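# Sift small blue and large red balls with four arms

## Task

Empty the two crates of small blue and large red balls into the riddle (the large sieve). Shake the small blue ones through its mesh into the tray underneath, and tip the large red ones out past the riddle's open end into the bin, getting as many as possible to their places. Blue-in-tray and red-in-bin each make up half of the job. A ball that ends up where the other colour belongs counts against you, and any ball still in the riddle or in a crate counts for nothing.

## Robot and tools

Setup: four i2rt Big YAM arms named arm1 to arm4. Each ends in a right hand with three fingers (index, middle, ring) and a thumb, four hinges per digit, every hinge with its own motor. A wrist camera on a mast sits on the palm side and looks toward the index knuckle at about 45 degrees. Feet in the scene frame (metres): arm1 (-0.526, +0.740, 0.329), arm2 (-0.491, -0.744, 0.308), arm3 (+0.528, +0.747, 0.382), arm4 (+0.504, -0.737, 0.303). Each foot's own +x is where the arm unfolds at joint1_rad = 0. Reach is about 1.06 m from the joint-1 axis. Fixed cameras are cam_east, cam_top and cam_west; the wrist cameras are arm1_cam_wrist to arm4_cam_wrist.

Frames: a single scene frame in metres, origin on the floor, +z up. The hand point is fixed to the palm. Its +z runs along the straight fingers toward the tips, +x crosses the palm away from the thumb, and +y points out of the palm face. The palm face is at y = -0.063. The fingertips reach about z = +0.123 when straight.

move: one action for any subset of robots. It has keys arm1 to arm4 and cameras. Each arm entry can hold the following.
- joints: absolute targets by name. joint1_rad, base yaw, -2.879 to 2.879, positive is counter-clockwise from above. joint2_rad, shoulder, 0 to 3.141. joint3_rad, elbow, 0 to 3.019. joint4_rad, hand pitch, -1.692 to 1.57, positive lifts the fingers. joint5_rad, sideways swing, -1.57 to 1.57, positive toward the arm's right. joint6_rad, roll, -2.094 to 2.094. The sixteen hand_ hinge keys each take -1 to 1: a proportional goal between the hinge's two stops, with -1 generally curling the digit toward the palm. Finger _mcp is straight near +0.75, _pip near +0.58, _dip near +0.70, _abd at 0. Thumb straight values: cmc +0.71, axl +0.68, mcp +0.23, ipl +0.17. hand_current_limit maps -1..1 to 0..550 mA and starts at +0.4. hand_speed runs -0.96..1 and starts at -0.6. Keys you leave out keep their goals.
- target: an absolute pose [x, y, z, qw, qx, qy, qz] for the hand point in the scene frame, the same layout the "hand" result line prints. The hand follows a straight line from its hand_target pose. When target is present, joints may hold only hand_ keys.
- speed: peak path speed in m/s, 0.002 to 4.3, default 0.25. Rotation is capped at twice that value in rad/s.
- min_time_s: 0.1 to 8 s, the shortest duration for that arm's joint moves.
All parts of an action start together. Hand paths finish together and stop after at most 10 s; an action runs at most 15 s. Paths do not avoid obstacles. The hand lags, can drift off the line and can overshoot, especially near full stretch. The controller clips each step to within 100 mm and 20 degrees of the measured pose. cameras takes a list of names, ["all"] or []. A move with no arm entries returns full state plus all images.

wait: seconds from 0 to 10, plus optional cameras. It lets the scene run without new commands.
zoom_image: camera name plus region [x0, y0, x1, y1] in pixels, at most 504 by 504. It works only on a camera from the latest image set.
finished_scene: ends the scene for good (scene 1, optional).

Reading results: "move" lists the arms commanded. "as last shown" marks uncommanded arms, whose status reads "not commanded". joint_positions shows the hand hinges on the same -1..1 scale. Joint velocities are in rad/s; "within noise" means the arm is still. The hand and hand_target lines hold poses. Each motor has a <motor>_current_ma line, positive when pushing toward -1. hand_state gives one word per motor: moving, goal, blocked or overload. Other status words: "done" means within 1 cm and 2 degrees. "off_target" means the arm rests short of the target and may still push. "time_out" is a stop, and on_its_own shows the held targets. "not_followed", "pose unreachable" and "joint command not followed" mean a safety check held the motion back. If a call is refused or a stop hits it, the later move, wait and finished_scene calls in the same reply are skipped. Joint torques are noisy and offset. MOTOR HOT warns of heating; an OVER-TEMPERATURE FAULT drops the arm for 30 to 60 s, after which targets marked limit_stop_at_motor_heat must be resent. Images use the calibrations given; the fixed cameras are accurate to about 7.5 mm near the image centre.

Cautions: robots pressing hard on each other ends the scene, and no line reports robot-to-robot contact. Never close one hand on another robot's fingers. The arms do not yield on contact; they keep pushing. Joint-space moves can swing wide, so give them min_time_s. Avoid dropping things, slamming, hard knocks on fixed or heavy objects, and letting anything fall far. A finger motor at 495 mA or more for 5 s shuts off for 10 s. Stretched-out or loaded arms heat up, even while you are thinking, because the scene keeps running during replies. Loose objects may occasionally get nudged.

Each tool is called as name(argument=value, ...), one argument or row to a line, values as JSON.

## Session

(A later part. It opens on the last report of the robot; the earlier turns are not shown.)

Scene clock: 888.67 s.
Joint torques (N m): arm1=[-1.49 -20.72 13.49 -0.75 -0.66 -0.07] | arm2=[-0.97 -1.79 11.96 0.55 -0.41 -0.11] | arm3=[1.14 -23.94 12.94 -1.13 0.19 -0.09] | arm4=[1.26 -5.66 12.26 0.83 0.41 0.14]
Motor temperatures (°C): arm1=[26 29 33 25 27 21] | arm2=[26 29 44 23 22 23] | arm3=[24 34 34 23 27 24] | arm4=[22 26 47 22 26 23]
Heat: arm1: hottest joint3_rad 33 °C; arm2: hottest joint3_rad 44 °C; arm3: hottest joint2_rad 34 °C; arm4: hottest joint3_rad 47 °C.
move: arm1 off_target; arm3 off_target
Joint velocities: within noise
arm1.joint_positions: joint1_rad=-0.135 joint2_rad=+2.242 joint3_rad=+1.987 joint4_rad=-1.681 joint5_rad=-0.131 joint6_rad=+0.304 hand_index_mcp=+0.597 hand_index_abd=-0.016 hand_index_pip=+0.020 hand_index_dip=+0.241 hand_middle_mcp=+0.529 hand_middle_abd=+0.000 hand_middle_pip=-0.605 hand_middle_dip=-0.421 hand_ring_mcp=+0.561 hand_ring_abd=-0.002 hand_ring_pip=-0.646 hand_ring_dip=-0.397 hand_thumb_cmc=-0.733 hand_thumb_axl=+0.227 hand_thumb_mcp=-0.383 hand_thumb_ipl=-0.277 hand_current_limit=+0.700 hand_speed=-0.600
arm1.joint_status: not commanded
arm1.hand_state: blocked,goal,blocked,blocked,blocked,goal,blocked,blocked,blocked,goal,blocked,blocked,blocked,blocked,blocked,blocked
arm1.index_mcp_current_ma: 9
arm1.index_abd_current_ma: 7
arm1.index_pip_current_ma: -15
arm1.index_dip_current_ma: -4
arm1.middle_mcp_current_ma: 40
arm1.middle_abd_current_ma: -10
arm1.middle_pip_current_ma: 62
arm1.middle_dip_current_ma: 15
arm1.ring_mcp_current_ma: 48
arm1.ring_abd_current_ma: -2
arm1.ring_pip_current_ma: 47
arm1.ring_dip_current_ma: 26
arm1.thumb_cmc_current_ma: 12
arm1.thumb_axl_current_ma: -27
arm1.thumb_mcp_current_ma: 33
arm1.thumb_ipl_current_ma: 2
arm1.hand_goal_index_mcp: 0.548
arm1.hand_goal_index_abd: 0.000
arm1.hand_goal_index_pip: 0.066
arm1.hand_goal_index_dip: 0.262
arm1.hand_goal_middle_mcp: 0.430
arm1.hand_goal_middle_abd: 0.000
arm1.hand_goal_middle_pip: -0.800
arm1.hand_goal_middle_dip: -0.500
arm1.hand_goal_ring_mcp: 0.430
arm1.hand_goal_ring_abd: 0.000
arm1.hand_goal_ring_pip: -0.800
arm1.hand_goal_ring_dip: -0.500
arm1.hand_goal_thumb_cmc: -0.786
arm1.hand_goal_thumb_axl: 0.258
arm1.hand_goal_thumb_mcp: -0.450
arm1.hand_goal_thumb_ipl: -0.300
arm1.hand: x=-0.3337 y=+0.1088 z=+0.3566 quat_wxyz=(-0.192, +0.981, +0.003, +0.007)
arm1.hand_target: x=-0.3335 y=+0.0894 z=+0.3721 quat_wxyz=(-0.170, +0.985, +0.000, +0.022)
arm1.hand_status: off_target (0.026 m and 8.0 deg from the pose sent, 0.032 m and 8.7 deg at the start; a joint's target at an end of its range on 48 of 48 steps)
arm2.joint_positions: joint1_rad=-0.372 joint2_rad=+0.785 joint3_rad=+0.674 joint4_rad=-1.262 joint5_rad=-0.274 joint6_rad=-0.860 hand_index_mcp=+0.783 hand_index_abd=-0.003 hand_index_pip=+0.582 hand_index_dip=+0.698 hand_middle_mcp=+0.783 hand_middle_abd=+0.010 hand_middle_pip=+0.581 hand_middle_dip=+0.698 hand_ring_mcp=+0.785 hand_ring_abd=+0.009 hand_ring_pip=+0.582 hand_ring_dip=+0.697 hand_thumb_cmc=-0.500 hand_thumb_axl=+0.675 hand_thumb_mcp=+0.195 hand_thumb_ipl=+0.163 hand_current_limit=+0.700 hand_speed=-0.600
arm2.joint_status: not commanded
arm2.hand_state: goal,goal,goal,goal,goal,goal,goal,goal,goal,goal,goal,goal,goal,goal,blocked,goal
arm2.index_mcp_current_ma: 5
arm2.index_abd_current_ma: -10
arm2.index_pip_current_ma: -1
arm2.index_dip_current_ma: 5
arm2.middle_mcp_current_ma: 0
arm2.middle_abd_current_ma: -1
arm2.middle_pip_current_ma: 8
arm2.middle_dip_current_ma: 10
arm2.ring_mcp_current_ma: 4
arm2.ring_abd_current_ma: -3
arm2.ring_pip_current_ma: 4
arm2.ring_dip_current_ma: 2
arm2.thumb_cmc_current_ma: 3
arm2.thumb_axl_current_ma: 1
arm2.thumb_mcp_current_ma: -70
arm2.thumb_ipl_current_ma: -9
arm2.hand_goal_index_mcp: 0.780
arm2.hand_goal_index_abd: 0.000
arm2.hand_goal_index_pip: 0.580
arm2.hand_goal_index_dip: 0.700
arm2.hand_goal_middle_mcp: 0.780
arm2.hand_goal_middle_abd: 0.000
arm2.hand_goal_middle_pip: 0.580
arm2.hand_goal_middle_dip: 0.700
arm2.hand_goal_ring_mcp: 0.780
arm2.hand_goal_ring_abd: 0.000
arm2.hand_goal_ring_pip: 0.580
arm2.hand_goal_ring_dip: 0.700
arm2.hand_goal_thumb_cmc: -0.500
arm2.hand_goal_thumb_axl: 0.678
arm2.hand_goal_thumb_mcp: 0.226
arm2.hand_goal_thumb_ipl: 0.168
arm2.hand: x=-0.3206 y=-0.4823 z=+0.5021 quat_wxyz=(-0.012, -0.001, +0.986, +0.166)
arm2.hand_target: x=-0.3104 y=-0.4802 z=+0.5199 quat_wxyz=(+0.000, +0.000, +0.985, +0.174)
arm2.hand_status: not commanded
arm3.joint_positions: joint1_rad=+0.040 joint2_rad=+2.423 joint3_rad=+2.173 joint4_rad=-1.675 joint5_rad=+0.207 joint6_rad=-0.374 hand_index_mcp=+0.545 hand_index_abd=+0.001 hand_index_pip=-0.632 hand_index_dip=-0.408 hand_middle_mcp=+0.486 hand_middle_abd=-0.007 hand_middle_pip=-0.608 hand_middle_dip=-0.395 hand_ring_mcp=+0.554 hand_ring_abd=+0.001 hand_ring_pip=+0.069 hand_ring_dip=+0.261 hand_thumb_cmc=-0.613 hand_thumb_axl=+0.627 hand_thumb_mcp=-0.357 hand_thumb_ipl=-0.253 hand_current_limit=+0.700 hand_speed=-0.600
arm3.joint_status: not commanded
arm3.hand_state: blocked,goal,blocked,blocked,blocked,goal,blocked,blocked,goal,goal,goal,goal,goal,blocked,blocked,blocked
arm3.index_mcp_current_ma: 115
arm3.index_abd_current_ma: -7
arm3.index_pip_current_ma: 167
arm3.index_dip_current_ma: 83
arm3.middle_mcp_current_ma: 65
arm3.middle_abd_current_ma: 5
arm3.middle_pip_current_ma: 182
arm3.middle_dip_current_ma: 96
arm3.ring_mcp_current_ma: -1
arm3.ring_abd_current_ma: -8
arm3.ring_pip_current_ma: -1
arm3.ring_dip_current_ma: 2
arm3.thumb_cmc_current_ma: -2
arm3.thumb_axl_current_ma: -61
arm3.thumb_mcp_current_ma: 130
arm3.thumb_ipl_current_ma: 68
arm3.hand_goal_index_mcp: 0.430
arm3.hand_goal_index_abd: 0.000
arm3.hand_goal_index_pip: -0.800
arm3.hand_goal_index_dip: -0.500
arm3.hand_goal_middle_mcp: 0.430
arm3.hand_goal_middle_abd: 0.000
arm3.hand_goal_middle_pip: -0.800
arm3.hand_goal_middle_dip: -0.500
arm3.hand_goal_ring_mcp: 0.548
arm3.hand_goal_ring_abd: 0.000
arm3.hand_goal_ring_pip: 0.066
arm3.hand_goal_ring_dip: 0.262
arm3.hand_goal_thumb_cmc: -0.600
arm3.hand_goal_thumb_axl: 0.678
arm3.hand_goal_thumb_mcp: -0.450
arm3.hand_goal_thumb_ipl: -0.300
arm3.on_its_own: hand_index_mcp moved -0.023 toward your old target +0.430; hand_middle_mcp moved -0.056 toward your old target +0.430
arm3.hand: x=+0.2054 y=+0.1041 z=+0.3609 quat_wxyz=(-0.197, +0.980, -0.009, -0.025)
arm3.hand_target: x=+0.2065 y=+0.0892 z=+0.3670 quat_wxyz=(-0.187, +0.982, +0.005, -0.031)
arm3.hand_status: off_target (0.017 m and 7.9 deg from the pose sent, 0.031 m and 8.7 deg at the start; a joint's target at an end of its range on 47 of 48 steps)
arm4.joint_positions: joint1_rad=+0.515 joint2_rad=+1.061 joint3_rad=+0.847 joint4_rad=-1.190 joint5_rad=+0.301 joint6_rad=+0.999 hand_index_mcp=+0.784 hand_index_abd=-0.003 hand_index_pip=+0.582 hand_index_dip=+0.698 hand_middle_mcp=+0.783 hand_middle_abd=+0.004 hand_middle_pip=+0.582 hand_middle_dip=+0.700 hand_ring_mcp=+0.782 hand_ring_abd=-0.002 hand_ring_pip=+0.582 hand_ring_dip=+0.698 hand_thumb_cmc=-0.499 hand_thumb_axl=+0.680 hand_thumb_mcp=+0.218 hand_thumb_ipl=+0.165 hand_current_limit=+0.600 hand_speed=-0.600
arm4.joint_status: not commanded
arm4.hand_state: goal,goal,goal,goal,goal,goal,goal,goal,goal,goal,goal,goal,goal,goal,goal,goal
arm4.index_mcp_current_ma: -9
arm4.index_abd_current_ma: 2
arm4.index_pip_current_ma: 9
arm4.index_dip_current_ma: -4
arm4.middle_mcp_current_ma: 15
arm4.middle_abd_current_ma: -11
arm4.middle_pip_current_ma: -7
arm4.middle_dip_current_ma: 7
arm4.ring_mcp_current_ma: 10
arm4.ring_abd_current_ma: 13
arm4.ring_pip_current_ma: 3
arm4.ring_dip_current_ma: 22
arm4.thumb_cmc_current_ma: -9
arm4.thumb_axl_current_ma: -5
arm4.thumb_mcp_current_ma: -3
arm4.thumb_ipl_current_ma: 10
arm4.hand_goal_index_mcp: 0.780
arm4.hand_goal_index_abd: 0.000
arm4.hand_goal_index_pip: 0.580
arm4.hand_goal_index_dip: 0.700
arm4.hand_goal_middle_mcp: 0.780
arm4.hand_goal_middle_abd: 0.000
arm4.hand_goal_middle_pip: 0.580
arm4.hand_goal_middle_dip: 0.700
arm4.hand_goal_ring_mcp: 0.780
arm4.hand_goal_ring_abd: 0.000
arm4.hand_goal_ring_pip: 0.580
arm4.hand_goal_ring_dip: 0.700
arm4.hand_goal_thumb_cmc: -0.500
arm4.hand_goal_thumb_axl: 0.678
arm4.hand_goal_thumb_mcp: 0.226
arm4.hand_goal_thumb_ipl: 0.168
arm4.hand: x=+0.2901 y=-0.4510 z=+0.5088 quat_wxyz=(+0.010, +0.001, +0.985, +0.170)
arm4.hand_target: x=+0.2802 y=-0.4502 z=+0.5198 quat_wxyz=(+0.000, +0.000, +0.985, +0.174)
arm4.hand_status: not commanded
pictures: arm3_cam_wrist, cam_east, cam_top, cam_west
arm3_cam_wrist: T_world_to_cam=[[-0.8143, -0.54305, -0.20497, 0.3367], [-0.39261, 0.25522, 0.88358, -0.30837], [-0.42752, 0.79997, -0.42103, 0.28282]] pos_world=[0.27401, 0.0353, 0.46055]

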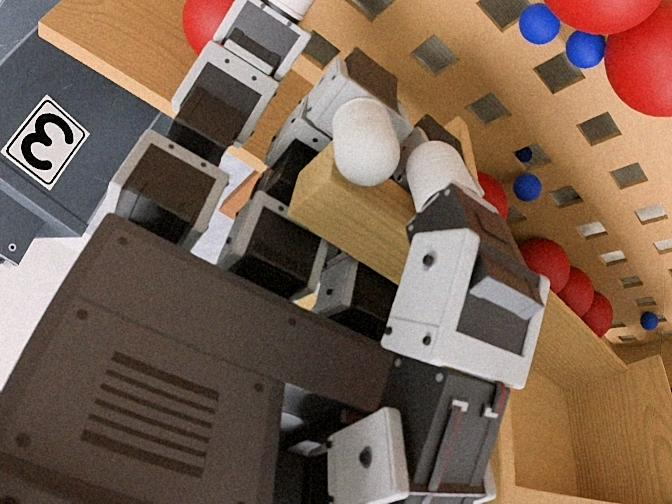

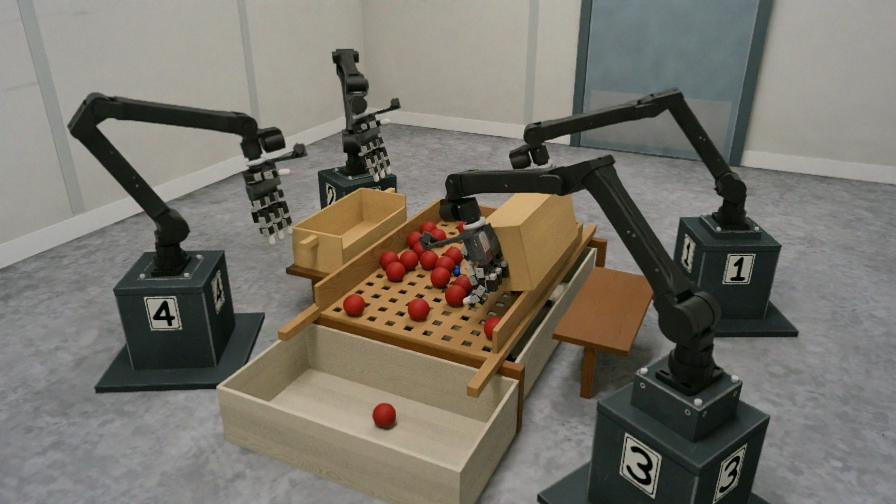

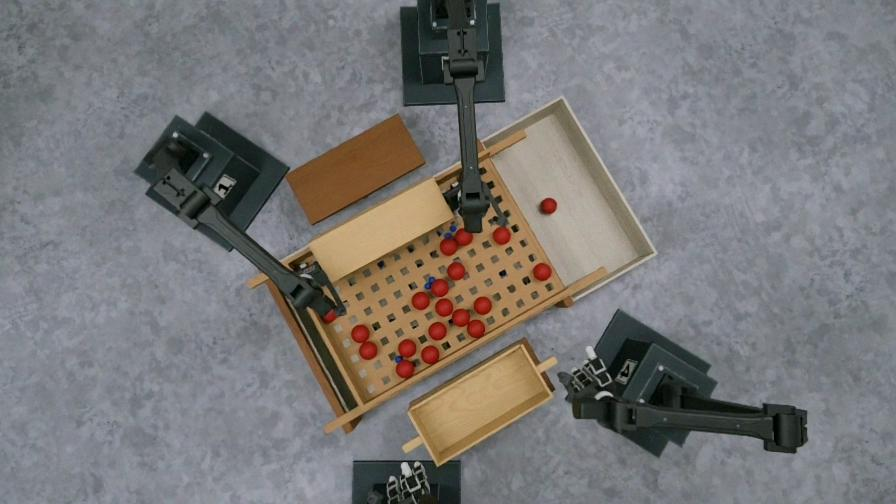

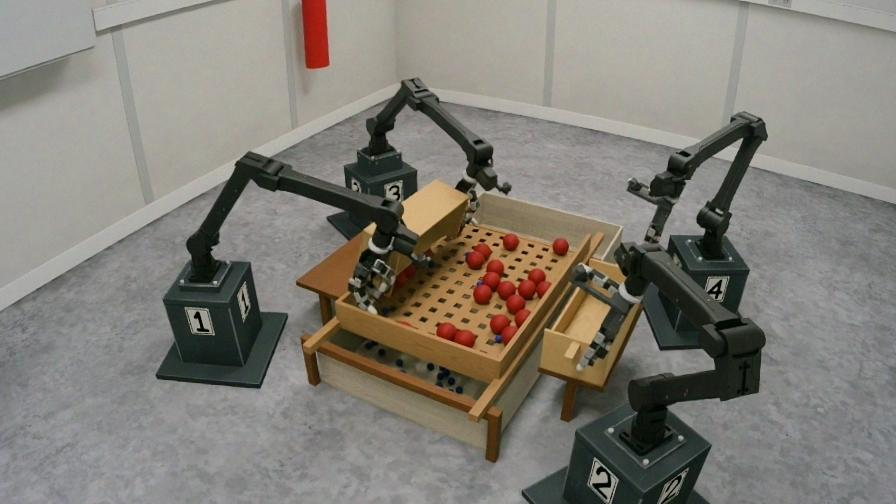

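move(
  arm1={"target": [-0.333, 0.131, 0.490, -0.1305, 0.9914, 0, 0], "speed": 0.2},
  arm3={"target": [0.206, 0.134, 0.485, -0.1305, 0.9914, 0, 0], "speed": 0.2},
)

move(
  arm1={"target": [-0.333, 0.253, 0.545, 0.1305, 0.9914, 0, 0], "speed": 0.25},
  arm3={"target": [0.206, 0.256, 0.545, 0.1305, 0.9914, 0, 0], "speed": 0.25},
  cameras=["cam_top", "cam_west", "cam_east"],
)

Scene clock: 897.67 s.
Joint torques (N m): arm1=[-0.38 -24.53 12.3 -1.07 -0.41 0.17] | arm2=[-1.08 -1.61 11.97 0.49 -0.41 -0.12] | arm3=[0.5 -28.04 9.98 -1.11 0.1 -0.15] | arm4=[0.62 -5.13 12.37 0.79 0.43 0.14]
Motor temperatures (°C): arm1=[26 31 34 25 27 21] | arm2=[26 29 44 23 22 23] | arm3=[24 34 36 23 26 24] | arm4=[22 26 47 22 26 23]
Heat: arm1: hottest joint3_rad 34 °C; arm2: hottest joint3_rad 44 °C; arm3: hottest joint3_rad 36 °C; arm4: hottest joint3_rad 47 °C.
move: arm1 off_target; arm3 off_target
Joint velocities: within noise
arm1.joint_positions: joint1_rad=-0.106 joint2_rad=+2.039 joint3_rad=+1.854 joint4_rad=-1.667 joint5_rad=-0.077 joint6_rad=+0.339 hand_index_mcp=+0.550 hand_index_abd=-0.020 hand_index_pip=+0.059 hand_index_dip=+0.253 hand_middle_mcp=+0.519 hand_middle_abd=+0.002 hand_middle_pip=-0.535 hand_middle_dip=-0.419 hand_ring_mcp=+0.541 hand_ring_abd=-0.021 hand_ring_pip=-0.602 hand_ring_dip=-0.388 hand_thumb_cmc=-0.777 hand_thumb_axl=+0.249 hand_thumb_mcp=-0.446 hand_thumb_ipl=-0.310 hand_current_limit=+0.700 hand_speed=-0.600
arm1.joint_status: not commanded
arm1.hand_state: goal,blocked,goal,goal,blocked,goal,blocked,blocked,blocked,blocked,blocked,blocked,goal,goal,goal,goal
arm1.index_mcp_current_ma: -8
arm1.index_abd_current_ma: 2
arm1.index_pip_current_ma: -3
arm1.index_dip_current_ma: -4
arm1.middle_mcp_current_ma: 12
arm1.middle_abd_current_ma: -12
arm1.middle_pip_current_ma: 118
arm1.middle_dip_current_ma: -1
arm1.ring_mcp_current_ma: 15
arm1.ring_abd_current_ma: -16
arm1.ring_pip_current_ma: 77
arm1.ring_dip_current_ma: 25
arm1.thumb_cmc_current_ma: -6
arm1.thumb_axl_current_ma: -15
arm1.thumb_mcp_current_ma: 0
arm1.thumb_ipl_current_ma: 1
arm1.hand_goal_index_mcp: 0.548
arm1.hand_goal_index_abd: 0.000
arm1.hand_goal_index_pip: 0.066
arm1.hand_goal_index_dip: 0.262
arm1.hand_goal_middle_mcp: 0.430
arm1.hand_goal_middle_abd: 0.000
arm1.hand_goal_middle_pip: -0.800
arm1.hand_goal_middle_dip: -0.500
arm1.hand_goal_ring_mcp: 0.430
arm1.hand_goal_ring_abd: 0.000
arm1.hand_goal_ring_pip: -0.800
arm1.hand_goal_ring_dip: -0.500
arm1.hand_goal_thumb_cmc: -0.786
arm1.hand_goal_thumb_axl: 0.258
arm1.hand_goal_thumb_mcp: -0.450
arm1.hand_goal_thumb_ipl: -0.300
arm1.on_its_own: hand_thumb_mcp moved -0.063 to your old target -0.450
arm1.hand: x=-0.3383 y=+0.1390 z=+0.4366 quat_wxyz=(-0.144, +0.990, +0.006, -0.010)
arm1.hand_target: x=-0.3339 y=+0.1330 z=+0.4886 quat_wxyz=(-0.105, +0.994, +0.001, +0.007)
arm1.hand_status: off_target (0.054 m and 2.0 deg from the pose sent, 0.135 m and 7.1 deg at the start; a joint's target at an end of its range on 60 of 62 steps)
arm2, arm4: as last shown
arm2.index_mcp_current_ma: 2
arm2.index_abd_current_ma: -6
arm2.index_pip_current_ma: 3
arm2.index_dip_current_ma: 6
arm2.middle_mcp_current_ma: 2
arm2.middle_abd_current_ma: -2
arm2.middle_pip_current_ma: 11
arm2.middle_dip_current_ma: 6
arm2.ring_mcp_current_ma: 2
arm2.ring_abd_current_ma: 3
arm2.ring_pip_current_ma: -1
arm2.ring_dip_current_ma: 0
arm2.thumb_cmc_current_ma: 2
arm2.thumb_axl_current_ma: 2
arm2.thumb_mcp_current_ma: -68
arm2.thumb_ipl_current_ma: -15
arm3.joint_positions: joint1_rad=-0.010 joint2_rad=+2.213 joint3_rad=+2.020 joint4_rad=-1.671 joint5_rad=+0.120 joint6_rad=-0.434 hand_index_mcp=+0.526 hand_index_abd=+0.002 hand_index_pip=-0.615 hand_index_dip=-0.398 hand_middle_mcp=+0.508 hand_middle_abd=-0.007 hand_middle_pip=-0.568 hand_middle_dip=-0.377 hand_ring_mcp=+0.550 hand_ring_abd=+0.001 hand_ring_pip=+0.070 hand_ring_dip=+0.261 hand_thumb_cmc=-0.625 hand_thumb_axl=+0.617 hand_thumb_mcp=-0.418 hand_thumb_ipl=-0.275 hand_current_limit=+0.700 hand_speed=-0.600
arm3.joint_status: not commanded
arm3.hand_state: blocked,goal,blocked,blocked,blocked,goal,blocked,blocked,goal,goal,goal,goal,blocked,blocked,blocked,blocked
arm3.index_mcp_current_ma: 97
arm3.index_abd_current_ma: -3
arm3.index_pip_current_ma: 178
arm3.index_dip_current_ma: 94
arm3.middle_mcp_current_ma: 87
arm3.middle_abd_current_ma: 9
arm3.middle_pip_current_ma: 231
arm3.middle_dip_current_ma: 113
arm3.ring_mcp_current_ma: 3
arm3.ring_abd_current_ma: -6
arm3.ring_pip_current_ma: 3
arm3.ring_dip_current_ma: 5
arm3.thumb_cmc_current_ma: -19
arm3.thumb_axl_current_ma: -77
arm3.thumb_mcp_current_ma: 50
arm3.thumb_ipl_current_ma: 35
arm3.hand_goal_index_mcp: 0.430
arm3.hand_goal_index_abd: 0.000
arm3.hand_goal_index_pip: -0.800
arm3.hand_goal_index_dip: -0.500
arm3.hand_goal_middle_mcp: 0.430
arm3.hand_goal_middle_abd: 0.000
arm3.hand_goal_middle_pip: -0.800
arm3.hand_goal_middle_dip: -0.500
arm3.hand_goal_ring_mcp: 0.548
arm3.hand_goal_ring_abd: 0.000
arm3.hand_goal_ring_pip: 0.066
arm3.hand_goal_ring_dip: 0.262
arm3.hand_goal_thumb_cmc: -0.600
arm3.hand_goal_thumb_axl: 0.678
arm3.hand_goal_thumb_mcp: -0.450
arm3.hand_goal_thumb_ipl: -0.300
arm3.on_its_own: hand_thumb_mcp moved -0.061 toward your old target -0.450; hand_thumb_ipl moved -0.022 toward your old target -0.300
arm3.hand: x=+0.2050 y=+0.1387 z=+0.4445 quat_wxyz=(-0.153, +0.988, -0.013, +0.011)
arm3.hand_target: x=+0.2061 y=+0.1346 z=+0.4841 quat_wxyz=(-0.131, +0.991, +0.000, +0.000)
arm3.hand_status: off_target (0.041 m and 3.3 deg from the pose sent, 0.128 m and 8.3 deg at the start; a joint's target at an end of its range on 39 of 62 steps)
arm4.index_mcp_current_ma: -11
arm4.index_abd_current_ma: 5
arm4.index_pip_current_ma: -6
arm4.index_dip_current_ma: 1
arm4.middle_mcp_current_ma: 0
arm4.middle_abd_current_ma: -5
arm4.middle_pip_current_ma: 2
arm4.middle_dip_current_ma: -2
arm4.ring_mcp_current_ma: 11
arm4.ring_abd_current_ma: 11
arm4.ring_pip_current_ma: 5
arm4.ring_dip_current_ma: 18
arm4.thumb_cmc_current_ma: -5
arm4.thumb_axl_current_ma: 1
arm4.thumb_mcp_current_ma: -17
arm4.thumb_ipl_current_ma: -19
pictures: none

Scene clock: 899.50 s.
Joint torques (N m): arm1=[-1.03 -17.03 13.34 0.7 0.78 0.22] | arm2=[-1.03 -1.61 12.04 0.53 -0.4 -0.12] | arm3=[1.2 -20.31 10.3 1.21 -0.96 -0.19] | arm4=[1.03 -4.95 12.37 0.81 0.45 0.14]
Motor temperatures (°C): arm1=[26 31 34 25 27 21] | arm2=[26 29 44 23 22 23] | arm3=[24 34 36 23 26 24] | arm4=[22 26 47 22 26 23]
Heat: arm1: hottest joint3_rad 34 °C; arm2: hottest joint3_rad 44 °C; arm3: hottest joint3_rad 36 °C; arm4: hottest joint3_rad 47 °C.
move: arm1 off_target; arm3 off_target
Joint velocities: within noise
arm1.joint_positions: joint1_rad=+0.081 joint2_rad=+1.474 joint3_rad=+1.153 joint4_rad=-1.149 joint5_rad=+0.120 joint6_rad=+0.508 hand_index_mcp=+0.554 hand_index_abd=-0.020 hand_index_pip=+0.062 hand_index_dip=+0.253 hand_middle_mcp=+0.603 hand_middle_abd=-0.003 hand_middle_pip=-0.536 hand_middle_dip=-0.436 hand_ring_mcp=+0.595 hand_ring_abd=-0.036 hand_ring_pip=-0.596 hand_ring_dip=-0.407 hand_thumb_cmc=-0.782 hand_thumb_axl=+0.256 hand_thumb_mcp=-0.447 hand_thumb_ipl=-0.306 hand_current_limit=+0.700 hand_speed=-0.600
arm1.joint_status: not commanded
arm1.hand_state: goal,blocked,goal,goal,blocked,goal,blocked,blocked,blocked,blocked,blocked,blocked,goal,goal,goal,goal
arm1.index_mcp_current_ma: 1
arm1.index_abd_current_ma: -1
arm1.index_pip_current_ma: 1
arm1.index_dip_current_ma: -17
arm1.middle_mcp_current_ma: 71
arm1.middle_abd_current_ma: 10
arm1.middle_pip_current_ma: 128
arm1.middle_dip_current_ma: 22
arm1.ring_mcp_current_ma: 49
arm1.ring_abd_current_ma: -12
arm1.ring_pip_current_ma: 65
arm1.ring_dip_current_ma: 30
arm1.thumb_cmc_current_ma: 11
arm1.thumb_axl_current_ma: -8
arm1.thumb_mcp_current_ma: 12
arm1.thumb_ipl_current_ma: 1
arm1.hand_goal_index_mcp: 0.548
arm1.hand_goal_index_abd: 0.000
arm1.hand_goal_index_pip: 0.066
arm1.hand_goal_index_dip: 0.262
arm1.hand_goal_middle_mcp: 0.430
arm1.hand_goal_middle_abd: 0.000
arm1.hand_goal_middle_pip: -0.800
arm1.hand_goal_middle_dip: -0.500
arm1.hand_goal_ring_mcp: 0.430
arm1.hand_goal_ring_abd: 0.000
arm1.hand_goal_ring_pip: -0.800
arm1.hand_goal_ring_dip: -0.500
arm1.hand_goal_thumb_cmc: -0.786
arm1.hand_goal_thumb_axl: 0.258
arm1.hand_goal_thumb_mcp: -0.450
arm1.hand_goal_thumb_ipl: -0.300
arm1.hand: x=-0.3345 y=+0.2689 z=+0.4926 quat_wxyz=(+0.075, +0.997, +0.017, -0.024)
arm1.hand_target: x=-0.3342 y=+0.2552 z=+0.5445 quat_wxyz=(+0.130, +0.991, +0.000, +0.000)
arm1.hand_status: off_target (0.055 m and 7.2 deg from the pose sent, 0.157 m and 31.6 deg at the start)
arm2, arm4: as last shown
arm2.index_mcp_current_ma: 0
arm2.index_abd_current_ma: -5
arm2.index_pip_current_ma: 1
arm2.index_dip_current_ma: 7
arm2.middle_mcp_current_ma: 1
arm2.middle_abd_current_ma: -1
arm2.middle_pip_current_ma: 7
arm2.middle_dip_current_ma: 10
arm2.ring_mcp_current_ma: 3
arm2.ring_abd_current_ma: 1
arm2.ring_pip_current_ma: 2
arm2.thumb_cmc_current_ma: 6
arm2.thumb_axl_current_ma: 0
arm2.thumb_mcp_current_ma: -69
arm2.thumb_ipl_current_ma: -8
arm3.joint_positions: joint1_rad=-0.225 joint2_rad=+1.652 joint3_rad=+1.231 joint4_rad=-1.051 joint5_rad=-0.140 joint6_rad=-0.637 hand_index_mcp=+0.599 hand_index_abd=+0.001 hand_index_pip=-0.614 hand_index_dip=-0.407 hand_middle_mcp=+0.604 hand_middle_abd=-0.007 hand_middle_pip=-0.568 hand_middle_dip=-0.418 hand_ring_mcp=+0.556 hand_ring_abd=+0.001 hand_ring_pip=+0.070 hand_ring_dip=+0.261 hand_thumb_cmc=-0.625 hand_thumb_axl=+0.622 hand_thumb_mcp=-0.438 hand_thumb_ipl=-0.276 hand_current_limit=+0.700 hand_speed=-0.600
arm3.joint_status: not commanded
arm3.hand_state: blocked,goal,blocked,blocked,blocked,goal,blocked,blocked,goal,goal,goal,goal,blocked,blocked,goal,blocked
arm3.index_mcp_current_ma: 174
arm3.index_abd_current_ma: 1
arm3.index_pip_current_ma: 188
arm3.index_dip_current_ma: 83
arm3.middle_mcp_current_ma: 194
arm3.middle_abd_current_ma: 7
arm3.middle_pip_current_ma: 231
arm3.middle_dip_current_ma: 72
arm3.ring_mcp_current_ma: 2
arm3.ring_abd_current_ma: -6
arm3.ring_pip_current_ma: -3
arm3.ring_dip_current_ma: 5
arm3.thumb_cmc_current_ma: -21
arm3.thumb_axl_current_ma: -67
arm3.thumb_mcp_current_ma: 22
arm3.thumb_ipl_current_ma: 33
arm3.hand_goal_index_mcp: 0.430
arm3.hand_goal_index_abd: 0.000
arm3.hand_goal_index_pip: -0.800
arm3.hand_goal_index_dip: -0.500
arm3.hand_goal_middle_mcp: 0.430
arm3.hand_goal_middle_abd: 0.000
arm3.hand_goal_middle_pip: -0.800
arm3.hand_goal_middle_dip: -0.500
arm3.hand_goal_ring_mcp: 0.548
arm3.hand_goal_ring_abd: 0.000
arm3.hand_goal_ring_pip: 0.066
arm3.hand_goal_ring_dip: 0.262
arm3.hand_goal_thumb_cmc: -0.600
arm3.hand_goal_thumb_axl: 0.678
arm3.hand_goal_thumb_mcp: -0.450
arm3.hand_goal_thumb_ipl: -0.300
arm3.on_its_own: hand_middle_dip moved -0.042 toward your old target -0.500; hand_thumb_mcp moved -0.020 to your old target -0.450
arm3.hand: x=+0.2038 y=+0.2707 z=+0.5006 quat_wxyz=(+0.087, +0.996, -0.025, +0.025)
arm3.hand_target: x=+0.2067 y=+0.2572 z=+0.5444 quat_wxyz=(+0.130, +0.992, +0.000, +0.000)
arm3.hand_status: off_target (0.047 m and 6.5 deg from the pose sent, 0.155 m and 32.6 deg at the start)
arm4.index_mcp_current_ma: -6
arm4.index_abd_current_ma: -2
arm4.index_pip_current_ma: 14
arm4.index_dip_current_ma: -3
arm4.middle_mcp_current_ma: 12
arm4.middle_abd_current_ma: 10
arm4.middle_pip_current_ma: -2
arm4.middle_dip_current_ma: -14
arm4.ring_mcp_current_ma: -6
arm4.ring_abd_current_ma: 20
arm4.ring_pip_current_ma: 16
arm4.ring_dip_current_ma: -8
arm4.thumb_cmc_current_ma: 2
arm4.thumb_axl_current_ma: -12
arm4.thumb_mcp_current_ma: -2
arm4.thumb_ipl_current_ma: -6
pictures: cam_east, cam_top, cam_west

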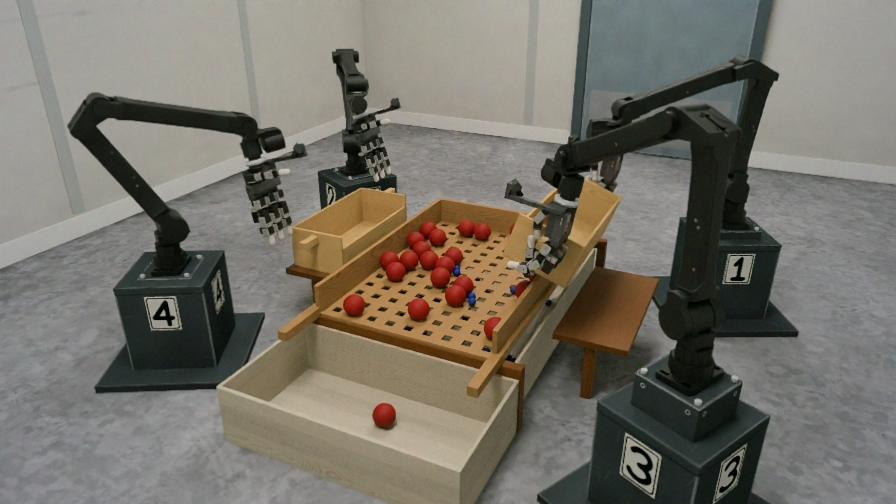

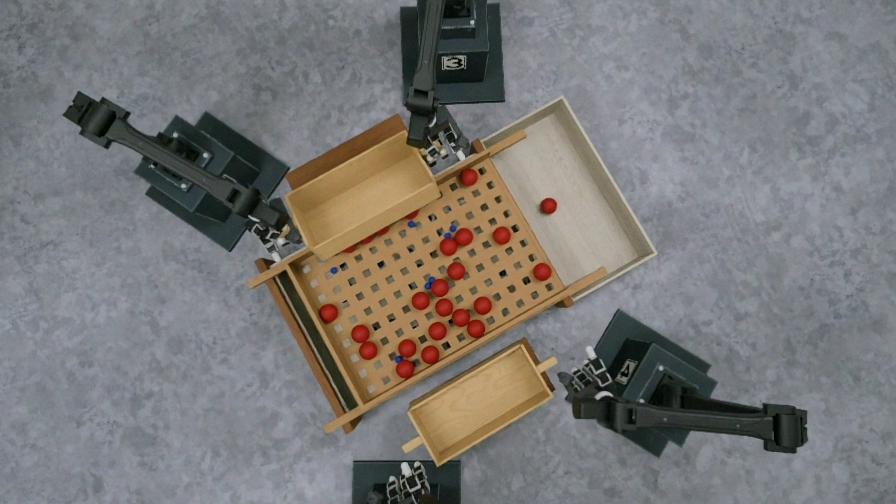

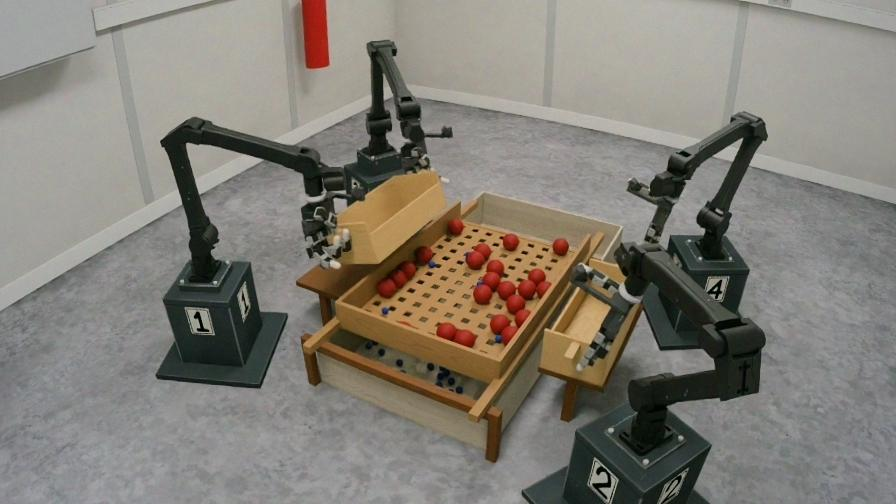

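move(
  arm1={"target": [-0.333, 0.368, 0.550, 0.3827, 0.9239, 0, 0], "speed": 0.25},
  arm3={"target": [0.207, 0.371, 0.545, 0.3827, 0.9239, 0, 0], "speed": 0.25},
  cameras=["cam_top", "cam_west", "cam_east"],
)

Scene clock: 903.03 s.
Joint torques (N m): arm1=[-1.14 -10.4 13.14 1.68 1.98 0.26] | arm2=[-1.14 -1.67 11.97 0.54 -0.4 -0.1] | arm3=[1.14 -14.86 9.07 2.13 -2.01 -0.18] | arm4=[0.85 -5.6 12.31 0.76 0.44 0.14]
Motor temperatures (°C): arm1=[26 31 34 25 27 21] | arm2=[26 29 44 23 22 23] | arm3=[24 34 36 23 27 24] | arm4=[22 26 47 22 26 23]
Heat: arm1: hottest joint3_rad 34 °C; arm2: hottest joint3_rad 44 °C; arm3: hottest joint3_rad 36 °C; arm4: hottest joint3_rad 47 °C.
move: arm1 off_target; arm3 off_target
Joint velocities: within noise
arm1.joint_positions: joint1_rad=+0.392 joint2_rad=+1.104 joint3_rad=+0.615 joint4_rad=-0.623 joint5_rad=+0.526 joint6_rad=+0.660 hand_index_mcp=+0.576 hand_index_abd=-0.020 hand_index_pip=+0.064 hand_index_dip=+0.253 hand_middle_mcp=+0.681 hand_middle_abd=+0.024 hand_middle_pip=-0.553 hand_middle_dip=-0.456 hand_ring_mcp=+0.635 hand_ring_abd=+0.041 hand_ring_pip=-0.571 hand_ring_dip=-0.402 hand_thumb_cmc=-0.786 hand_thumb_axl=+0.256 hand_thumb_mcp=-0.454 hand_thumb_ipl=-0.310 hand_current_limit=+0.700 hand_speed=-0.600
arm1.joint_status: not commanded
arm1.hand_state: blocked,blocked,goal,goal,blocked,blocked,blocked,blocked,blocked,blocked,blocked,blocked,goal,goal,goal,goal
arm1.index_mcp_current_ma: -1
arm1.index_abd_current_ma: 8
arm1.index_pip_current_ma: -12
arm1.index_dip_current_ma: 2
arm1.middle_mcp_current_ma: 130
arm1.middle_abd_current_ma: -12
arm1.middle_pip_current_ma: 93
arm1.middle_dip_current_ma: 10
arm1.ring_mcp_current_ma: 97
arm1.ring_abd_current_ma: -5
arm1.ring_pip_current_ma: 104
arm1.ring_dip_current_ma: 32
arm1.thumb_cmc_current_ma: 6
arm1.thumb_axl_current_ma: -10
arm1.thumb_mcp_current_ma: 17
arm1.thumb_ipl_current_ma: 10
arm1.hand_goal_index_mcp: 0.548
arm1.hand_goal_index_abd: 0.000
arm1.hand_goal_index_pip: 0.066
arm1.hand_goal_index_dip: 0.262
arm1.hand_goal_middle_mcp: 0.430
arm1.hand_goal_middle_abd: 0.000
arm1.hand_goal_middle_pip: -0.800
arm1.hand_goal_middle_dip: -0.500
arm1.hand_goal_ring_mcp: 0.430
arm1.hand_goal_ring_abd: 0.000
arm1.hand_goal_ring_pip: -0.800
arm1.hand_goal_ring_dip: -0.500
arm1.hand_goal_thumb_cmc: -0.786
arm1.hand_goal_thumb_axl: 0.258
arm1.hand_goal_thumb_mcp: -0.450
arm1.hand_goal_thumb_ipl: -0.300
arm1.on_its_own: hand_middle_dip moved -0.020 toward your old target -0.500
arm1.hand: x=-0.3347 y=+0.3795 z=+0.5041 quat_wxyz=(+0.334, +0.941, +0.034, -0.030)
arm1.hand_target: x=-0.3343 y=+0.3694 z=+0.5489 quat_wxyz=(+0.382, +0.924, -0.001, +0.000)
arm1.hand_status: off_target (0.047 m and 7.9 deg from the pose sent, 0.114 m and 36.6 deg at the start)
arm2, arm4: as last shown
arm2.index_mcp_current_ma: 3
arm2.index_abd_current_ma: -6
arm2.index_pip_current_ma: -3
arm2.index_dip_current_ma: 10
arm2.middle_abd_current_ma: 2
arm2.middle_pip_current_ma: 10
arm2.middle_dip_current_ma: 2
arm2.ring_mcp_current_ma: -2
arm2.ring_abd_current_ma: 6
arm2.ring_pip_current_ma: -4
arm2.ring_dip_current_ma: -3
arm2.thumb_cmc_current_ma: 5
arm2.thumb_axl_current_ma: 5
arm2.thumb_mcp_current_ma: -70
arm2.thumb_ipl_current_ma: -10
arm3.joint_positions: joint1_rad=-0.532 joint2_rad=+1.421 joint3_rad=+0.726 joint4_rad=-0.477 joint5_rad=-0.591 joint6_rad=-0.801 hand_index_mcp=+0.654 hand_index_abd=-0.031 hand_index_pip=-0.572 hand_index_dip=-0.405 hand_middle_mcp=+0.688 hand_middle_abd=-0.017 hand_middle_pip=-0.568 hand_middle_dip=-0.421 hand_ring_mcp=+0.575 hand_ring_abd=+0.001 hand_ring_pip=+0.070 hand_ring_dip=+0.261 hand_thumb_cmc=-0.625 hand_thumb_axl=+0.628 hand_thumb_mcp=-0.413 hand_thumb_ipl=-0.255 hand_current_limit=+0.700 hand_speed=-0.600
arm3.joint_status: not commanded
arm3.hand_state: blocked,blocked,blocked,blocked,blocked,goal,blocked,blocked,blocked,goal,goal,goal,blocked,blocked,blocked,blocked
arm3.index_mcp_current_ma: 233
arm3.index_abd_current_ma: -18
arm3.index_pip_current_ma: 229
arm3.index_dip_current_ma: 81
arm3.middle_mcp_current_ma: 285
arm3.middle_abd_current_ma: 0
arm3.middle_pip_current_ma: 220
arm3.middle_dip_current_ma: 66
arm3.ring_mcp_current_ma: 20
arm3.ring_abd_current_ma: 0
arm3.ring_pip_current_ma: -1
arm3.ring_dip_current_ma: 5
arm3.thumb_cmc_current_ma: -22
arm3.thumb_axl_current_ma: -57
arm3.thumb_mcp_current_ma: 51
arm3.thumb_ipl_current_ma: 66
arm3.hand_goal_index_mcp: 0.430
arm3.hand_goal_index_abd: 0.000
arm3.hand_goal_index_pip: -0.800
arm3.hand_goal_index_dip: -0.500
arm3.hand_goal_middle_mcp: 0.430
arm3.hand_goal_middle_abd: 0.000
arm3.hand_goal_middle_pip: -0.800
arm3.hand_goal_middle_dip: -0.500
arm3.hand_goal_ring_mcp: 0.548
arm3.hand_goal_ring_abd: 0.000
arm3.hand_goal_ring_pip: 0.066
arm3.hand_goal_ring_dip: 0.262
arm3.hand_goal_thumb_cmc: -0.600
arm3.hand_goal_thumb_axl: 0.678
arm3.hand_goal_thumb_mcp: -0.450
arm3.hand_goal_thumb_ipl: -0.300
arm3.hand: x=+0.2044 y=+0.3815 z=+0.5068 quat_wxyz=(+0.345, +0.937, -0.036, +0.029)
arm3.hand_target: x=+0.2075 y=+0.3716 z=+0.5441 quat_wxyz=(+0.382, +0.924, +0.000, +0.000)
arm3.hand_status: off_target (0.040 m and 7.0 deg from the pose sent, 0.110 m and 35.3 deg at the start)
arm4.index_mcp_current_ma: -9
arm4.index_abd_current_ma: 1
arm4.index_pip_current_ma: 2
arm4.index_dip_current_ma: -14
arm4.middle_mcp_current_ma: 17
arm4.middle_abd_current_ma: -5
arm4.middle_pip_current_ma: -9
arm4.middle_dip_current_ma: -8
arm4.ring_mcp_current_ma: -11
arm4.ring_abd_current_ma: -3
arm4.ring_pip_current_ma: -7
arm4.ring_dip_current_ma: 2
arm4.thumb_cmc_current_ma: -4
arm4.thumb_axl_current_ma: -17
arm4.thumb_mcp_current_ma: 1
arm4.thumb_ipl_current_ma: -10
pictures: cam_east, cam_top, cam_west

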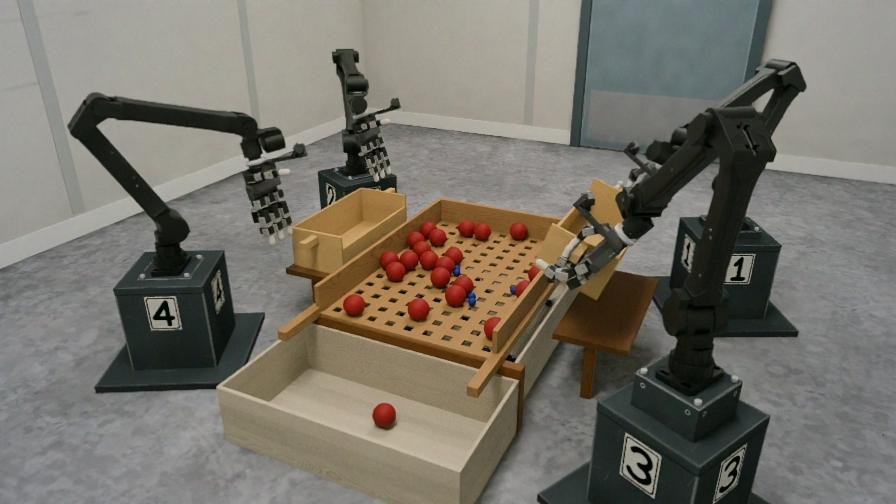

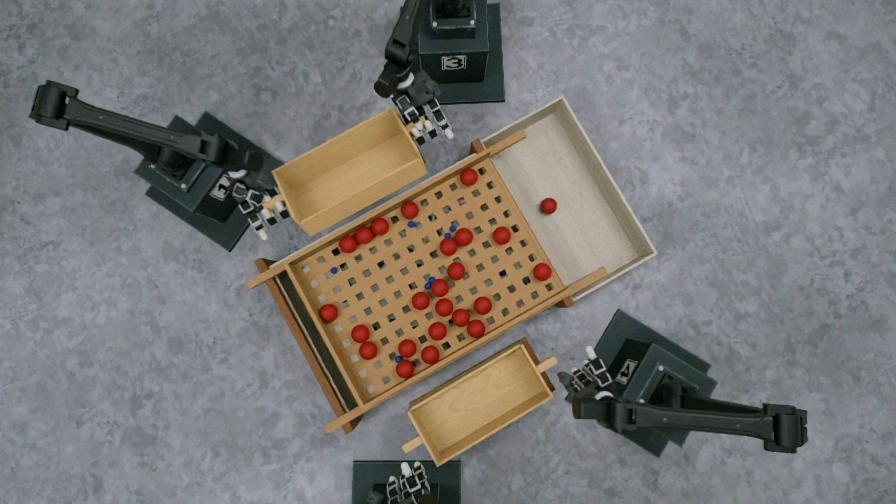

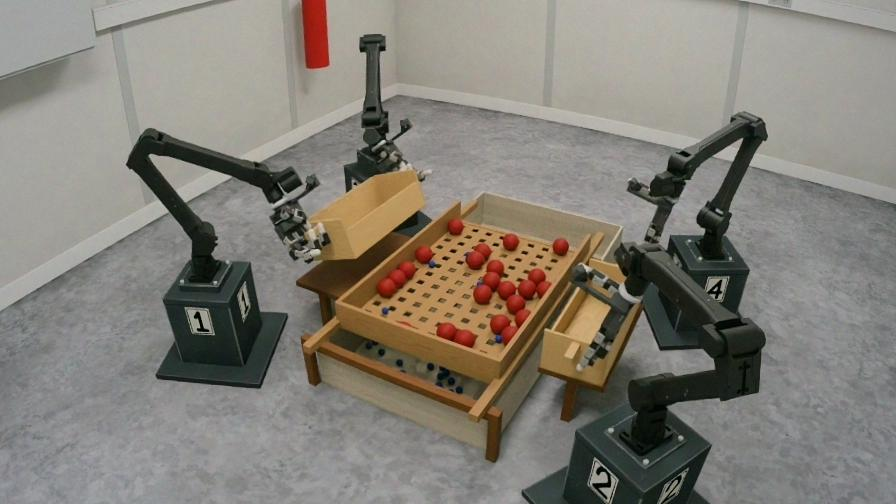

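move(
  arm1={"target": [-0.333, 0.455, 0.490, 0.5592, 0.8290, 0, 0], "speed": 0.25},
  arm3={"target": [0.207, 0.458, 0.490, 0.5592, 0.8290, 0, 0], "speed": 0.25},
  cameras=["cam_top", "cam_west", "cam_east"],
)

Scene clock: 910.60 s.
Joint torques (N m): arm1=[-0.67 -7 9.1 2.15 2.13 0.06] | arm2=[-1.14 -1.38 12.07 0.57 -0.4 -0.11] | arm3=[0.67 -12.63 5.15 2.58 -2.16 -0.01] | arm4=[1.44 -5.36 12.3 0.79 0.43 0.17]
Motor temperatures (°C): arm1=[26 30 34 25 29 21] | arm2=[25 28 45 23 22 23] | arm3=[24 34 36 23 29 24] | arm4=[22 26 47 22 26 23]
Heat: arm1: hottest joint3_rad 34 °C; arm2: hottest joint3_rad 45 °C; arm3: hottest joint3_rad 36 °C; arm4: hottest joint3_rad 47 °C.
move: arm1 off_target; arm3 off_target
Joint velocities: within noise
arm1.joint_positions: joint1_rad=+0.703 joint2_rad=+1.257 joint3_rad=+0.258 joint4_rad=+0.100 joint5_rad=+0.988 joint6_rad=+0.724 hand_index_mcp=+0.589 hand_index_abd=-0.020 hand_index_pip=+0.065 hand_index_dip=+0.253 hand_middle_mcp=+0.731 hand_middle_abd=+0.017 hand_middle_pip=-0.634 hand_middle_dip=-0.436 hand_ring_mcp=+0.678 hand_ring_abd=+0.009 hand_ring_pip=-0.599 hand_ring_dip=-0.399 hand_thumb_cmc=-0.789 hand_thumb_axl=+0.240 hand_thumb_mcp=-0.455 hand_thumb_ipl=-0.305 hand_current_limit=+0.700 hand_speed=-0.600
arm1.joint_status: not commanded
arm1.hand_state: blocked,blocked,goal,goal,blocked,goal,blocked,blocked,blocked,goal,blocked,blocked,goal,goal,goal,goal
arm1.index_mcp_current_ma: 2
arm1.index_abd_current_ma: 2
arm1.index_pip_current_ma: -4
arm1.index_dip_current_ma: 2
arm1.middle_mcp_current_ma: 169
arm1.middle_abd_current_ma: -13
arm1.middle_pip_current_ma: 60
arm1.middle_dip_current_ma: -3
arm1.ring_mcp_current_ma: 118
arm1.ring_abd_current_ma: -21
arm1.ring_pip_current_ma: 100
arm1.ring_dip_current_ma: 28
arm1.thumb_cmc_current_ma: 7
arm1.thumb_axl_current_ma: -3
arm1.thumb_mcp_current_ma: 6
arm1.thumb_ipl_current_ma: 2
arm1.hand_goal_index_mcp: 0.548
arm1.hand_goal_index_abd: 0.000
arm1.hand_goal_index_pip: 0.066
arm1.hand_goal_index_dip: 0.262
arm1.hand_goal_middle_mcp: 0.430
arm1.hand_goal_middle_abd: 0.000
arm1.hand_goal_middle_pip: -0.800
arm1.hand_goal_middle_dip: -0.500
arm1.hand_goal_ring_mcp: 0.430
arm1.hand_goal_ring_abd: 0.000
arm1.hand_goal_ring_pip: -0.800
arm1.hand_goal_ring_dip: -0.500
arm1.hand_goal_thumb_cmc: -0.786
arm1.hand_goal_thumb_axl: 0.258
arm1.hand_goal_thumb_mcp: -0.450
arm1.hand_goal_thumb_ipl: -0.300
arm1.on_its_own: hand_middle_pip moved -0.081 toward your old target -0.800; hand_ring_pip moved -0.028 toward your old target -0.800
arm1.hand: x=-0.3395 y=+0.4595 z=+0.4657 quat_wxyz=(+0.533, +0.845, +0.031, -0.024)
arm1.hand_target: x=-0.3338 y=+0.4554 z=+0.4891 quat_wxyz=(+0.558, +0.830, -0.001, +0.000)
arm1.hand_status: off_target (0.026 m and 5.7 deg from the pose sent, 0.077 m and 29.3 deg at the start)
arm2, arm4: as last shown
arm2.index_mcp_current_ma: -4
arm2.index_pip_current_ma: 0
arm2.index_dip_current_ma: 7
arm2.middle_mcp_current_ma: 2
arm2.middle_abd_current_ma: 1
arm2.middle_pip_current_ma: 13
arm2.middle_dip_current_ma: 0
arm2.ring_mcp_current_ma: 6
arm2.ring_abd_current_ma: 2
arm2.ring_pip_current_ma: 1
arm2.ring_dip_current_ma: 0
arm2.thumb_axl_current_ma: 4
arm2.thumb_mcp_current_ma: -69
arm2.thumb_ipl_current_ma: -9
arm3.joint_positions: joint1_rad=-0.793 joint2_rad=+1.672 joint3_rad=+0.479 joint4_rad=+0.185 joint5_rad=-1.039 joint6_rad=-0.859 hand_index_mcp=+0.671 hand_index_abd=-0.012 hand_index_pip=-0.591 hand_index_dip=-0.414 hand_middle_mcp=+0.697 hand_middle_abd=-0.017 hand_middle_pip=-0.615 hand_middle_dip=-0.409 hand_ring_mcp=+0.587 hand_ring_abd=+0.001 hand_ring_pip=+0.070 hand_ring_dip=+0.261 hand_thumb_cmc=-0.627 hand_thumb_axl=+0.633 hand_thumb_mcp=-0.444 hand_thumb_ipl=-0.289 hand_current_limit=+0.700 hand_speed=-0.600
arm3.joint_status: not commanded
arm3.hand_state: blocked,goal,blocked,blocked,blocked,goal,blocked,blocked,blocked,goal,goal,goal,blocked,blocked,goal,goal
arm3.index_mcp_current_ma: 259
arm3.index_abd_current_ma: -13
arm3.index_pip_current_ma: 203
arm3.index_dip_current_ma: 75
arm3.middle_mcp_current_ma: 298
arm3.middle_abd_current_ma: -4
arm3.middle_pip_current_ma: 172
arm3.middle_dip_current_ma: 78
arm3.ring_mcp_current_ma: 34
arm3.ring_abd_current_ma: -9
arm3.ring_pip_current_ma: -2
arm3.ring_dip_current_ma: 6
arm3.thumb_cmc_current_ma: -23
arm3.thumb_axl_current_ma: -58
arm3.thumb_mcp_current_ma: 10
arm3.thumb_ipl_current_ma: 13
arm3.hand_goal_index_mcp: 0.430
arm3.hand_goal_index_abd: 0.000
arm3.hand_goal_index_pip: -0.800
arm3.hand_goal_index_dip: -0.500
arm3.hand_goal_middle_mcp: 0.430
arm3.hand_goal_middle_abd: 0.000
arm3.hand_goal_middle_pip: -0.800
arm3.hand_goal_middle_dip: -0.500
arm3.hand_goal_ring_mcp: 0.548
arm3.hand_goal_ring_abd: 0.000
arm3.hand_goal_ring_pip: 0.066
arm3.hand_goal_ring_dip: 0.262
arm3.hand_goal_thumb_cmc: -0.600
arm3.hand_goal_thumb_axl: 0.678
arm3.hand_goal_thumb_mcp: -0.450
arm3.hand_goal_thumb_ipl: -0.300
arm3.on_its_own: hand_middle_pip moved -0.047 toward your old target -0.800; hand_thumb_ipl moved -0.033 to your old target -0.300
arm3.hand: x=+0.2063 y=+0.4617 z=+0.4673 quat_wxyz=(+0.538, +0.842, -0.032, +0.023)
arm3.hand_target: x=+0.2073 y=+0.4582 z=+0.4892 quat_wxyz=(+0.559, +0.829, +0.001, +0.000)
arm3.hand_status: off_target (0.023 m and 5.4 deg from the pose sent, 0.078 m and 28.1 deg at the start)
arm4.index_mcp_current_ma: -5
arm4.index_abd_current_ma: 0
arm4.index_pip_current_ma: 12
arm4.index_dip_current_ma: -3
arm4.middle_mcp_current_ma: 14
arm4.middle_abd_current_ma: 1
arm4.middle_pip_current_ma: -7
arm4.middle_dip_current_ma: -1
arm4.ring_mcp_current_ma: -3
arm4.ring_abd_current_ma: 16
arm4.ring_pip_current_ma: 4
arm4.ring_dip_current_ma: 10
arm4.thumb_cmc_current_ma: 1
arm4.thumb_axl_current_ma: -6
arm4.thumb_mcp_current_ma: -16
arm4.thumb_ipl_current_ma: -9
pictures: cam_east, cam_top, cam_west

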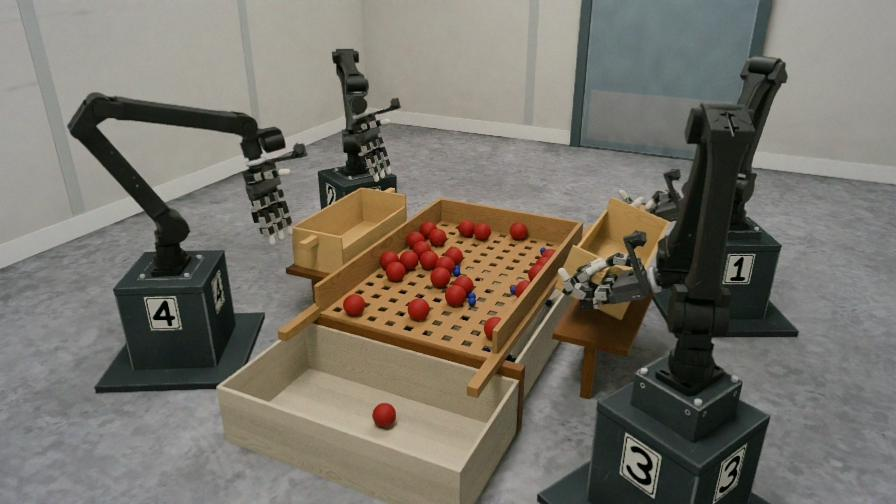

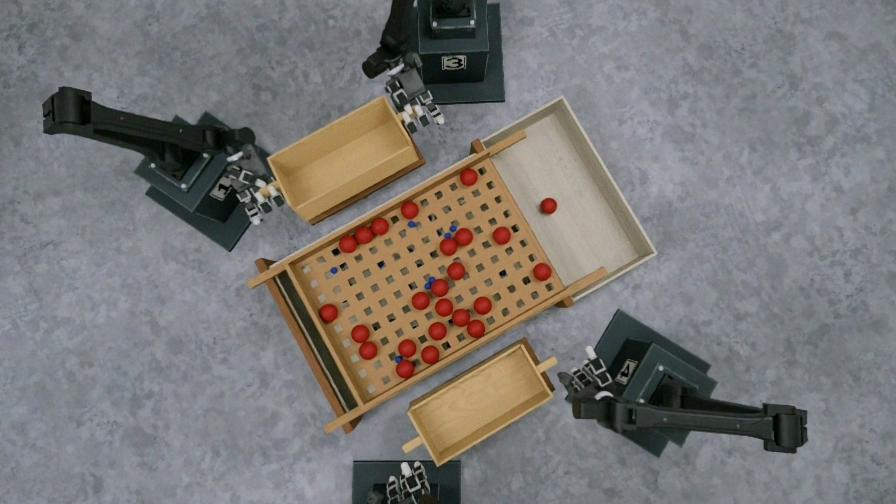

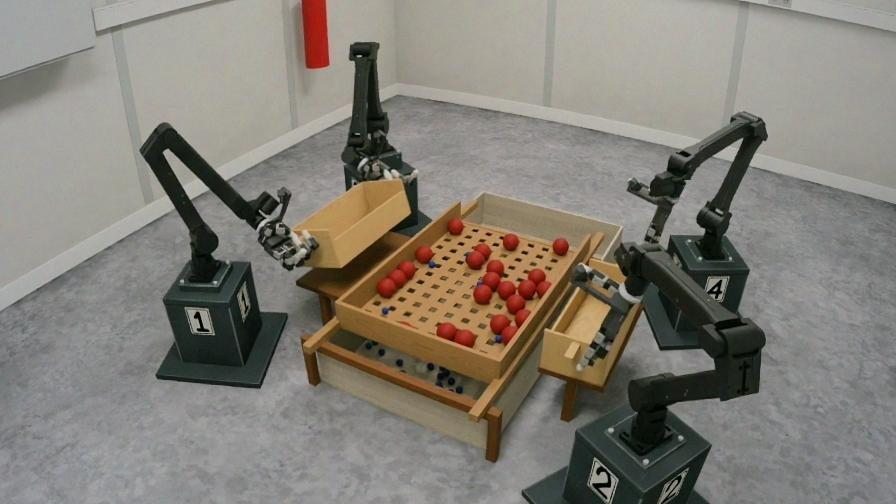

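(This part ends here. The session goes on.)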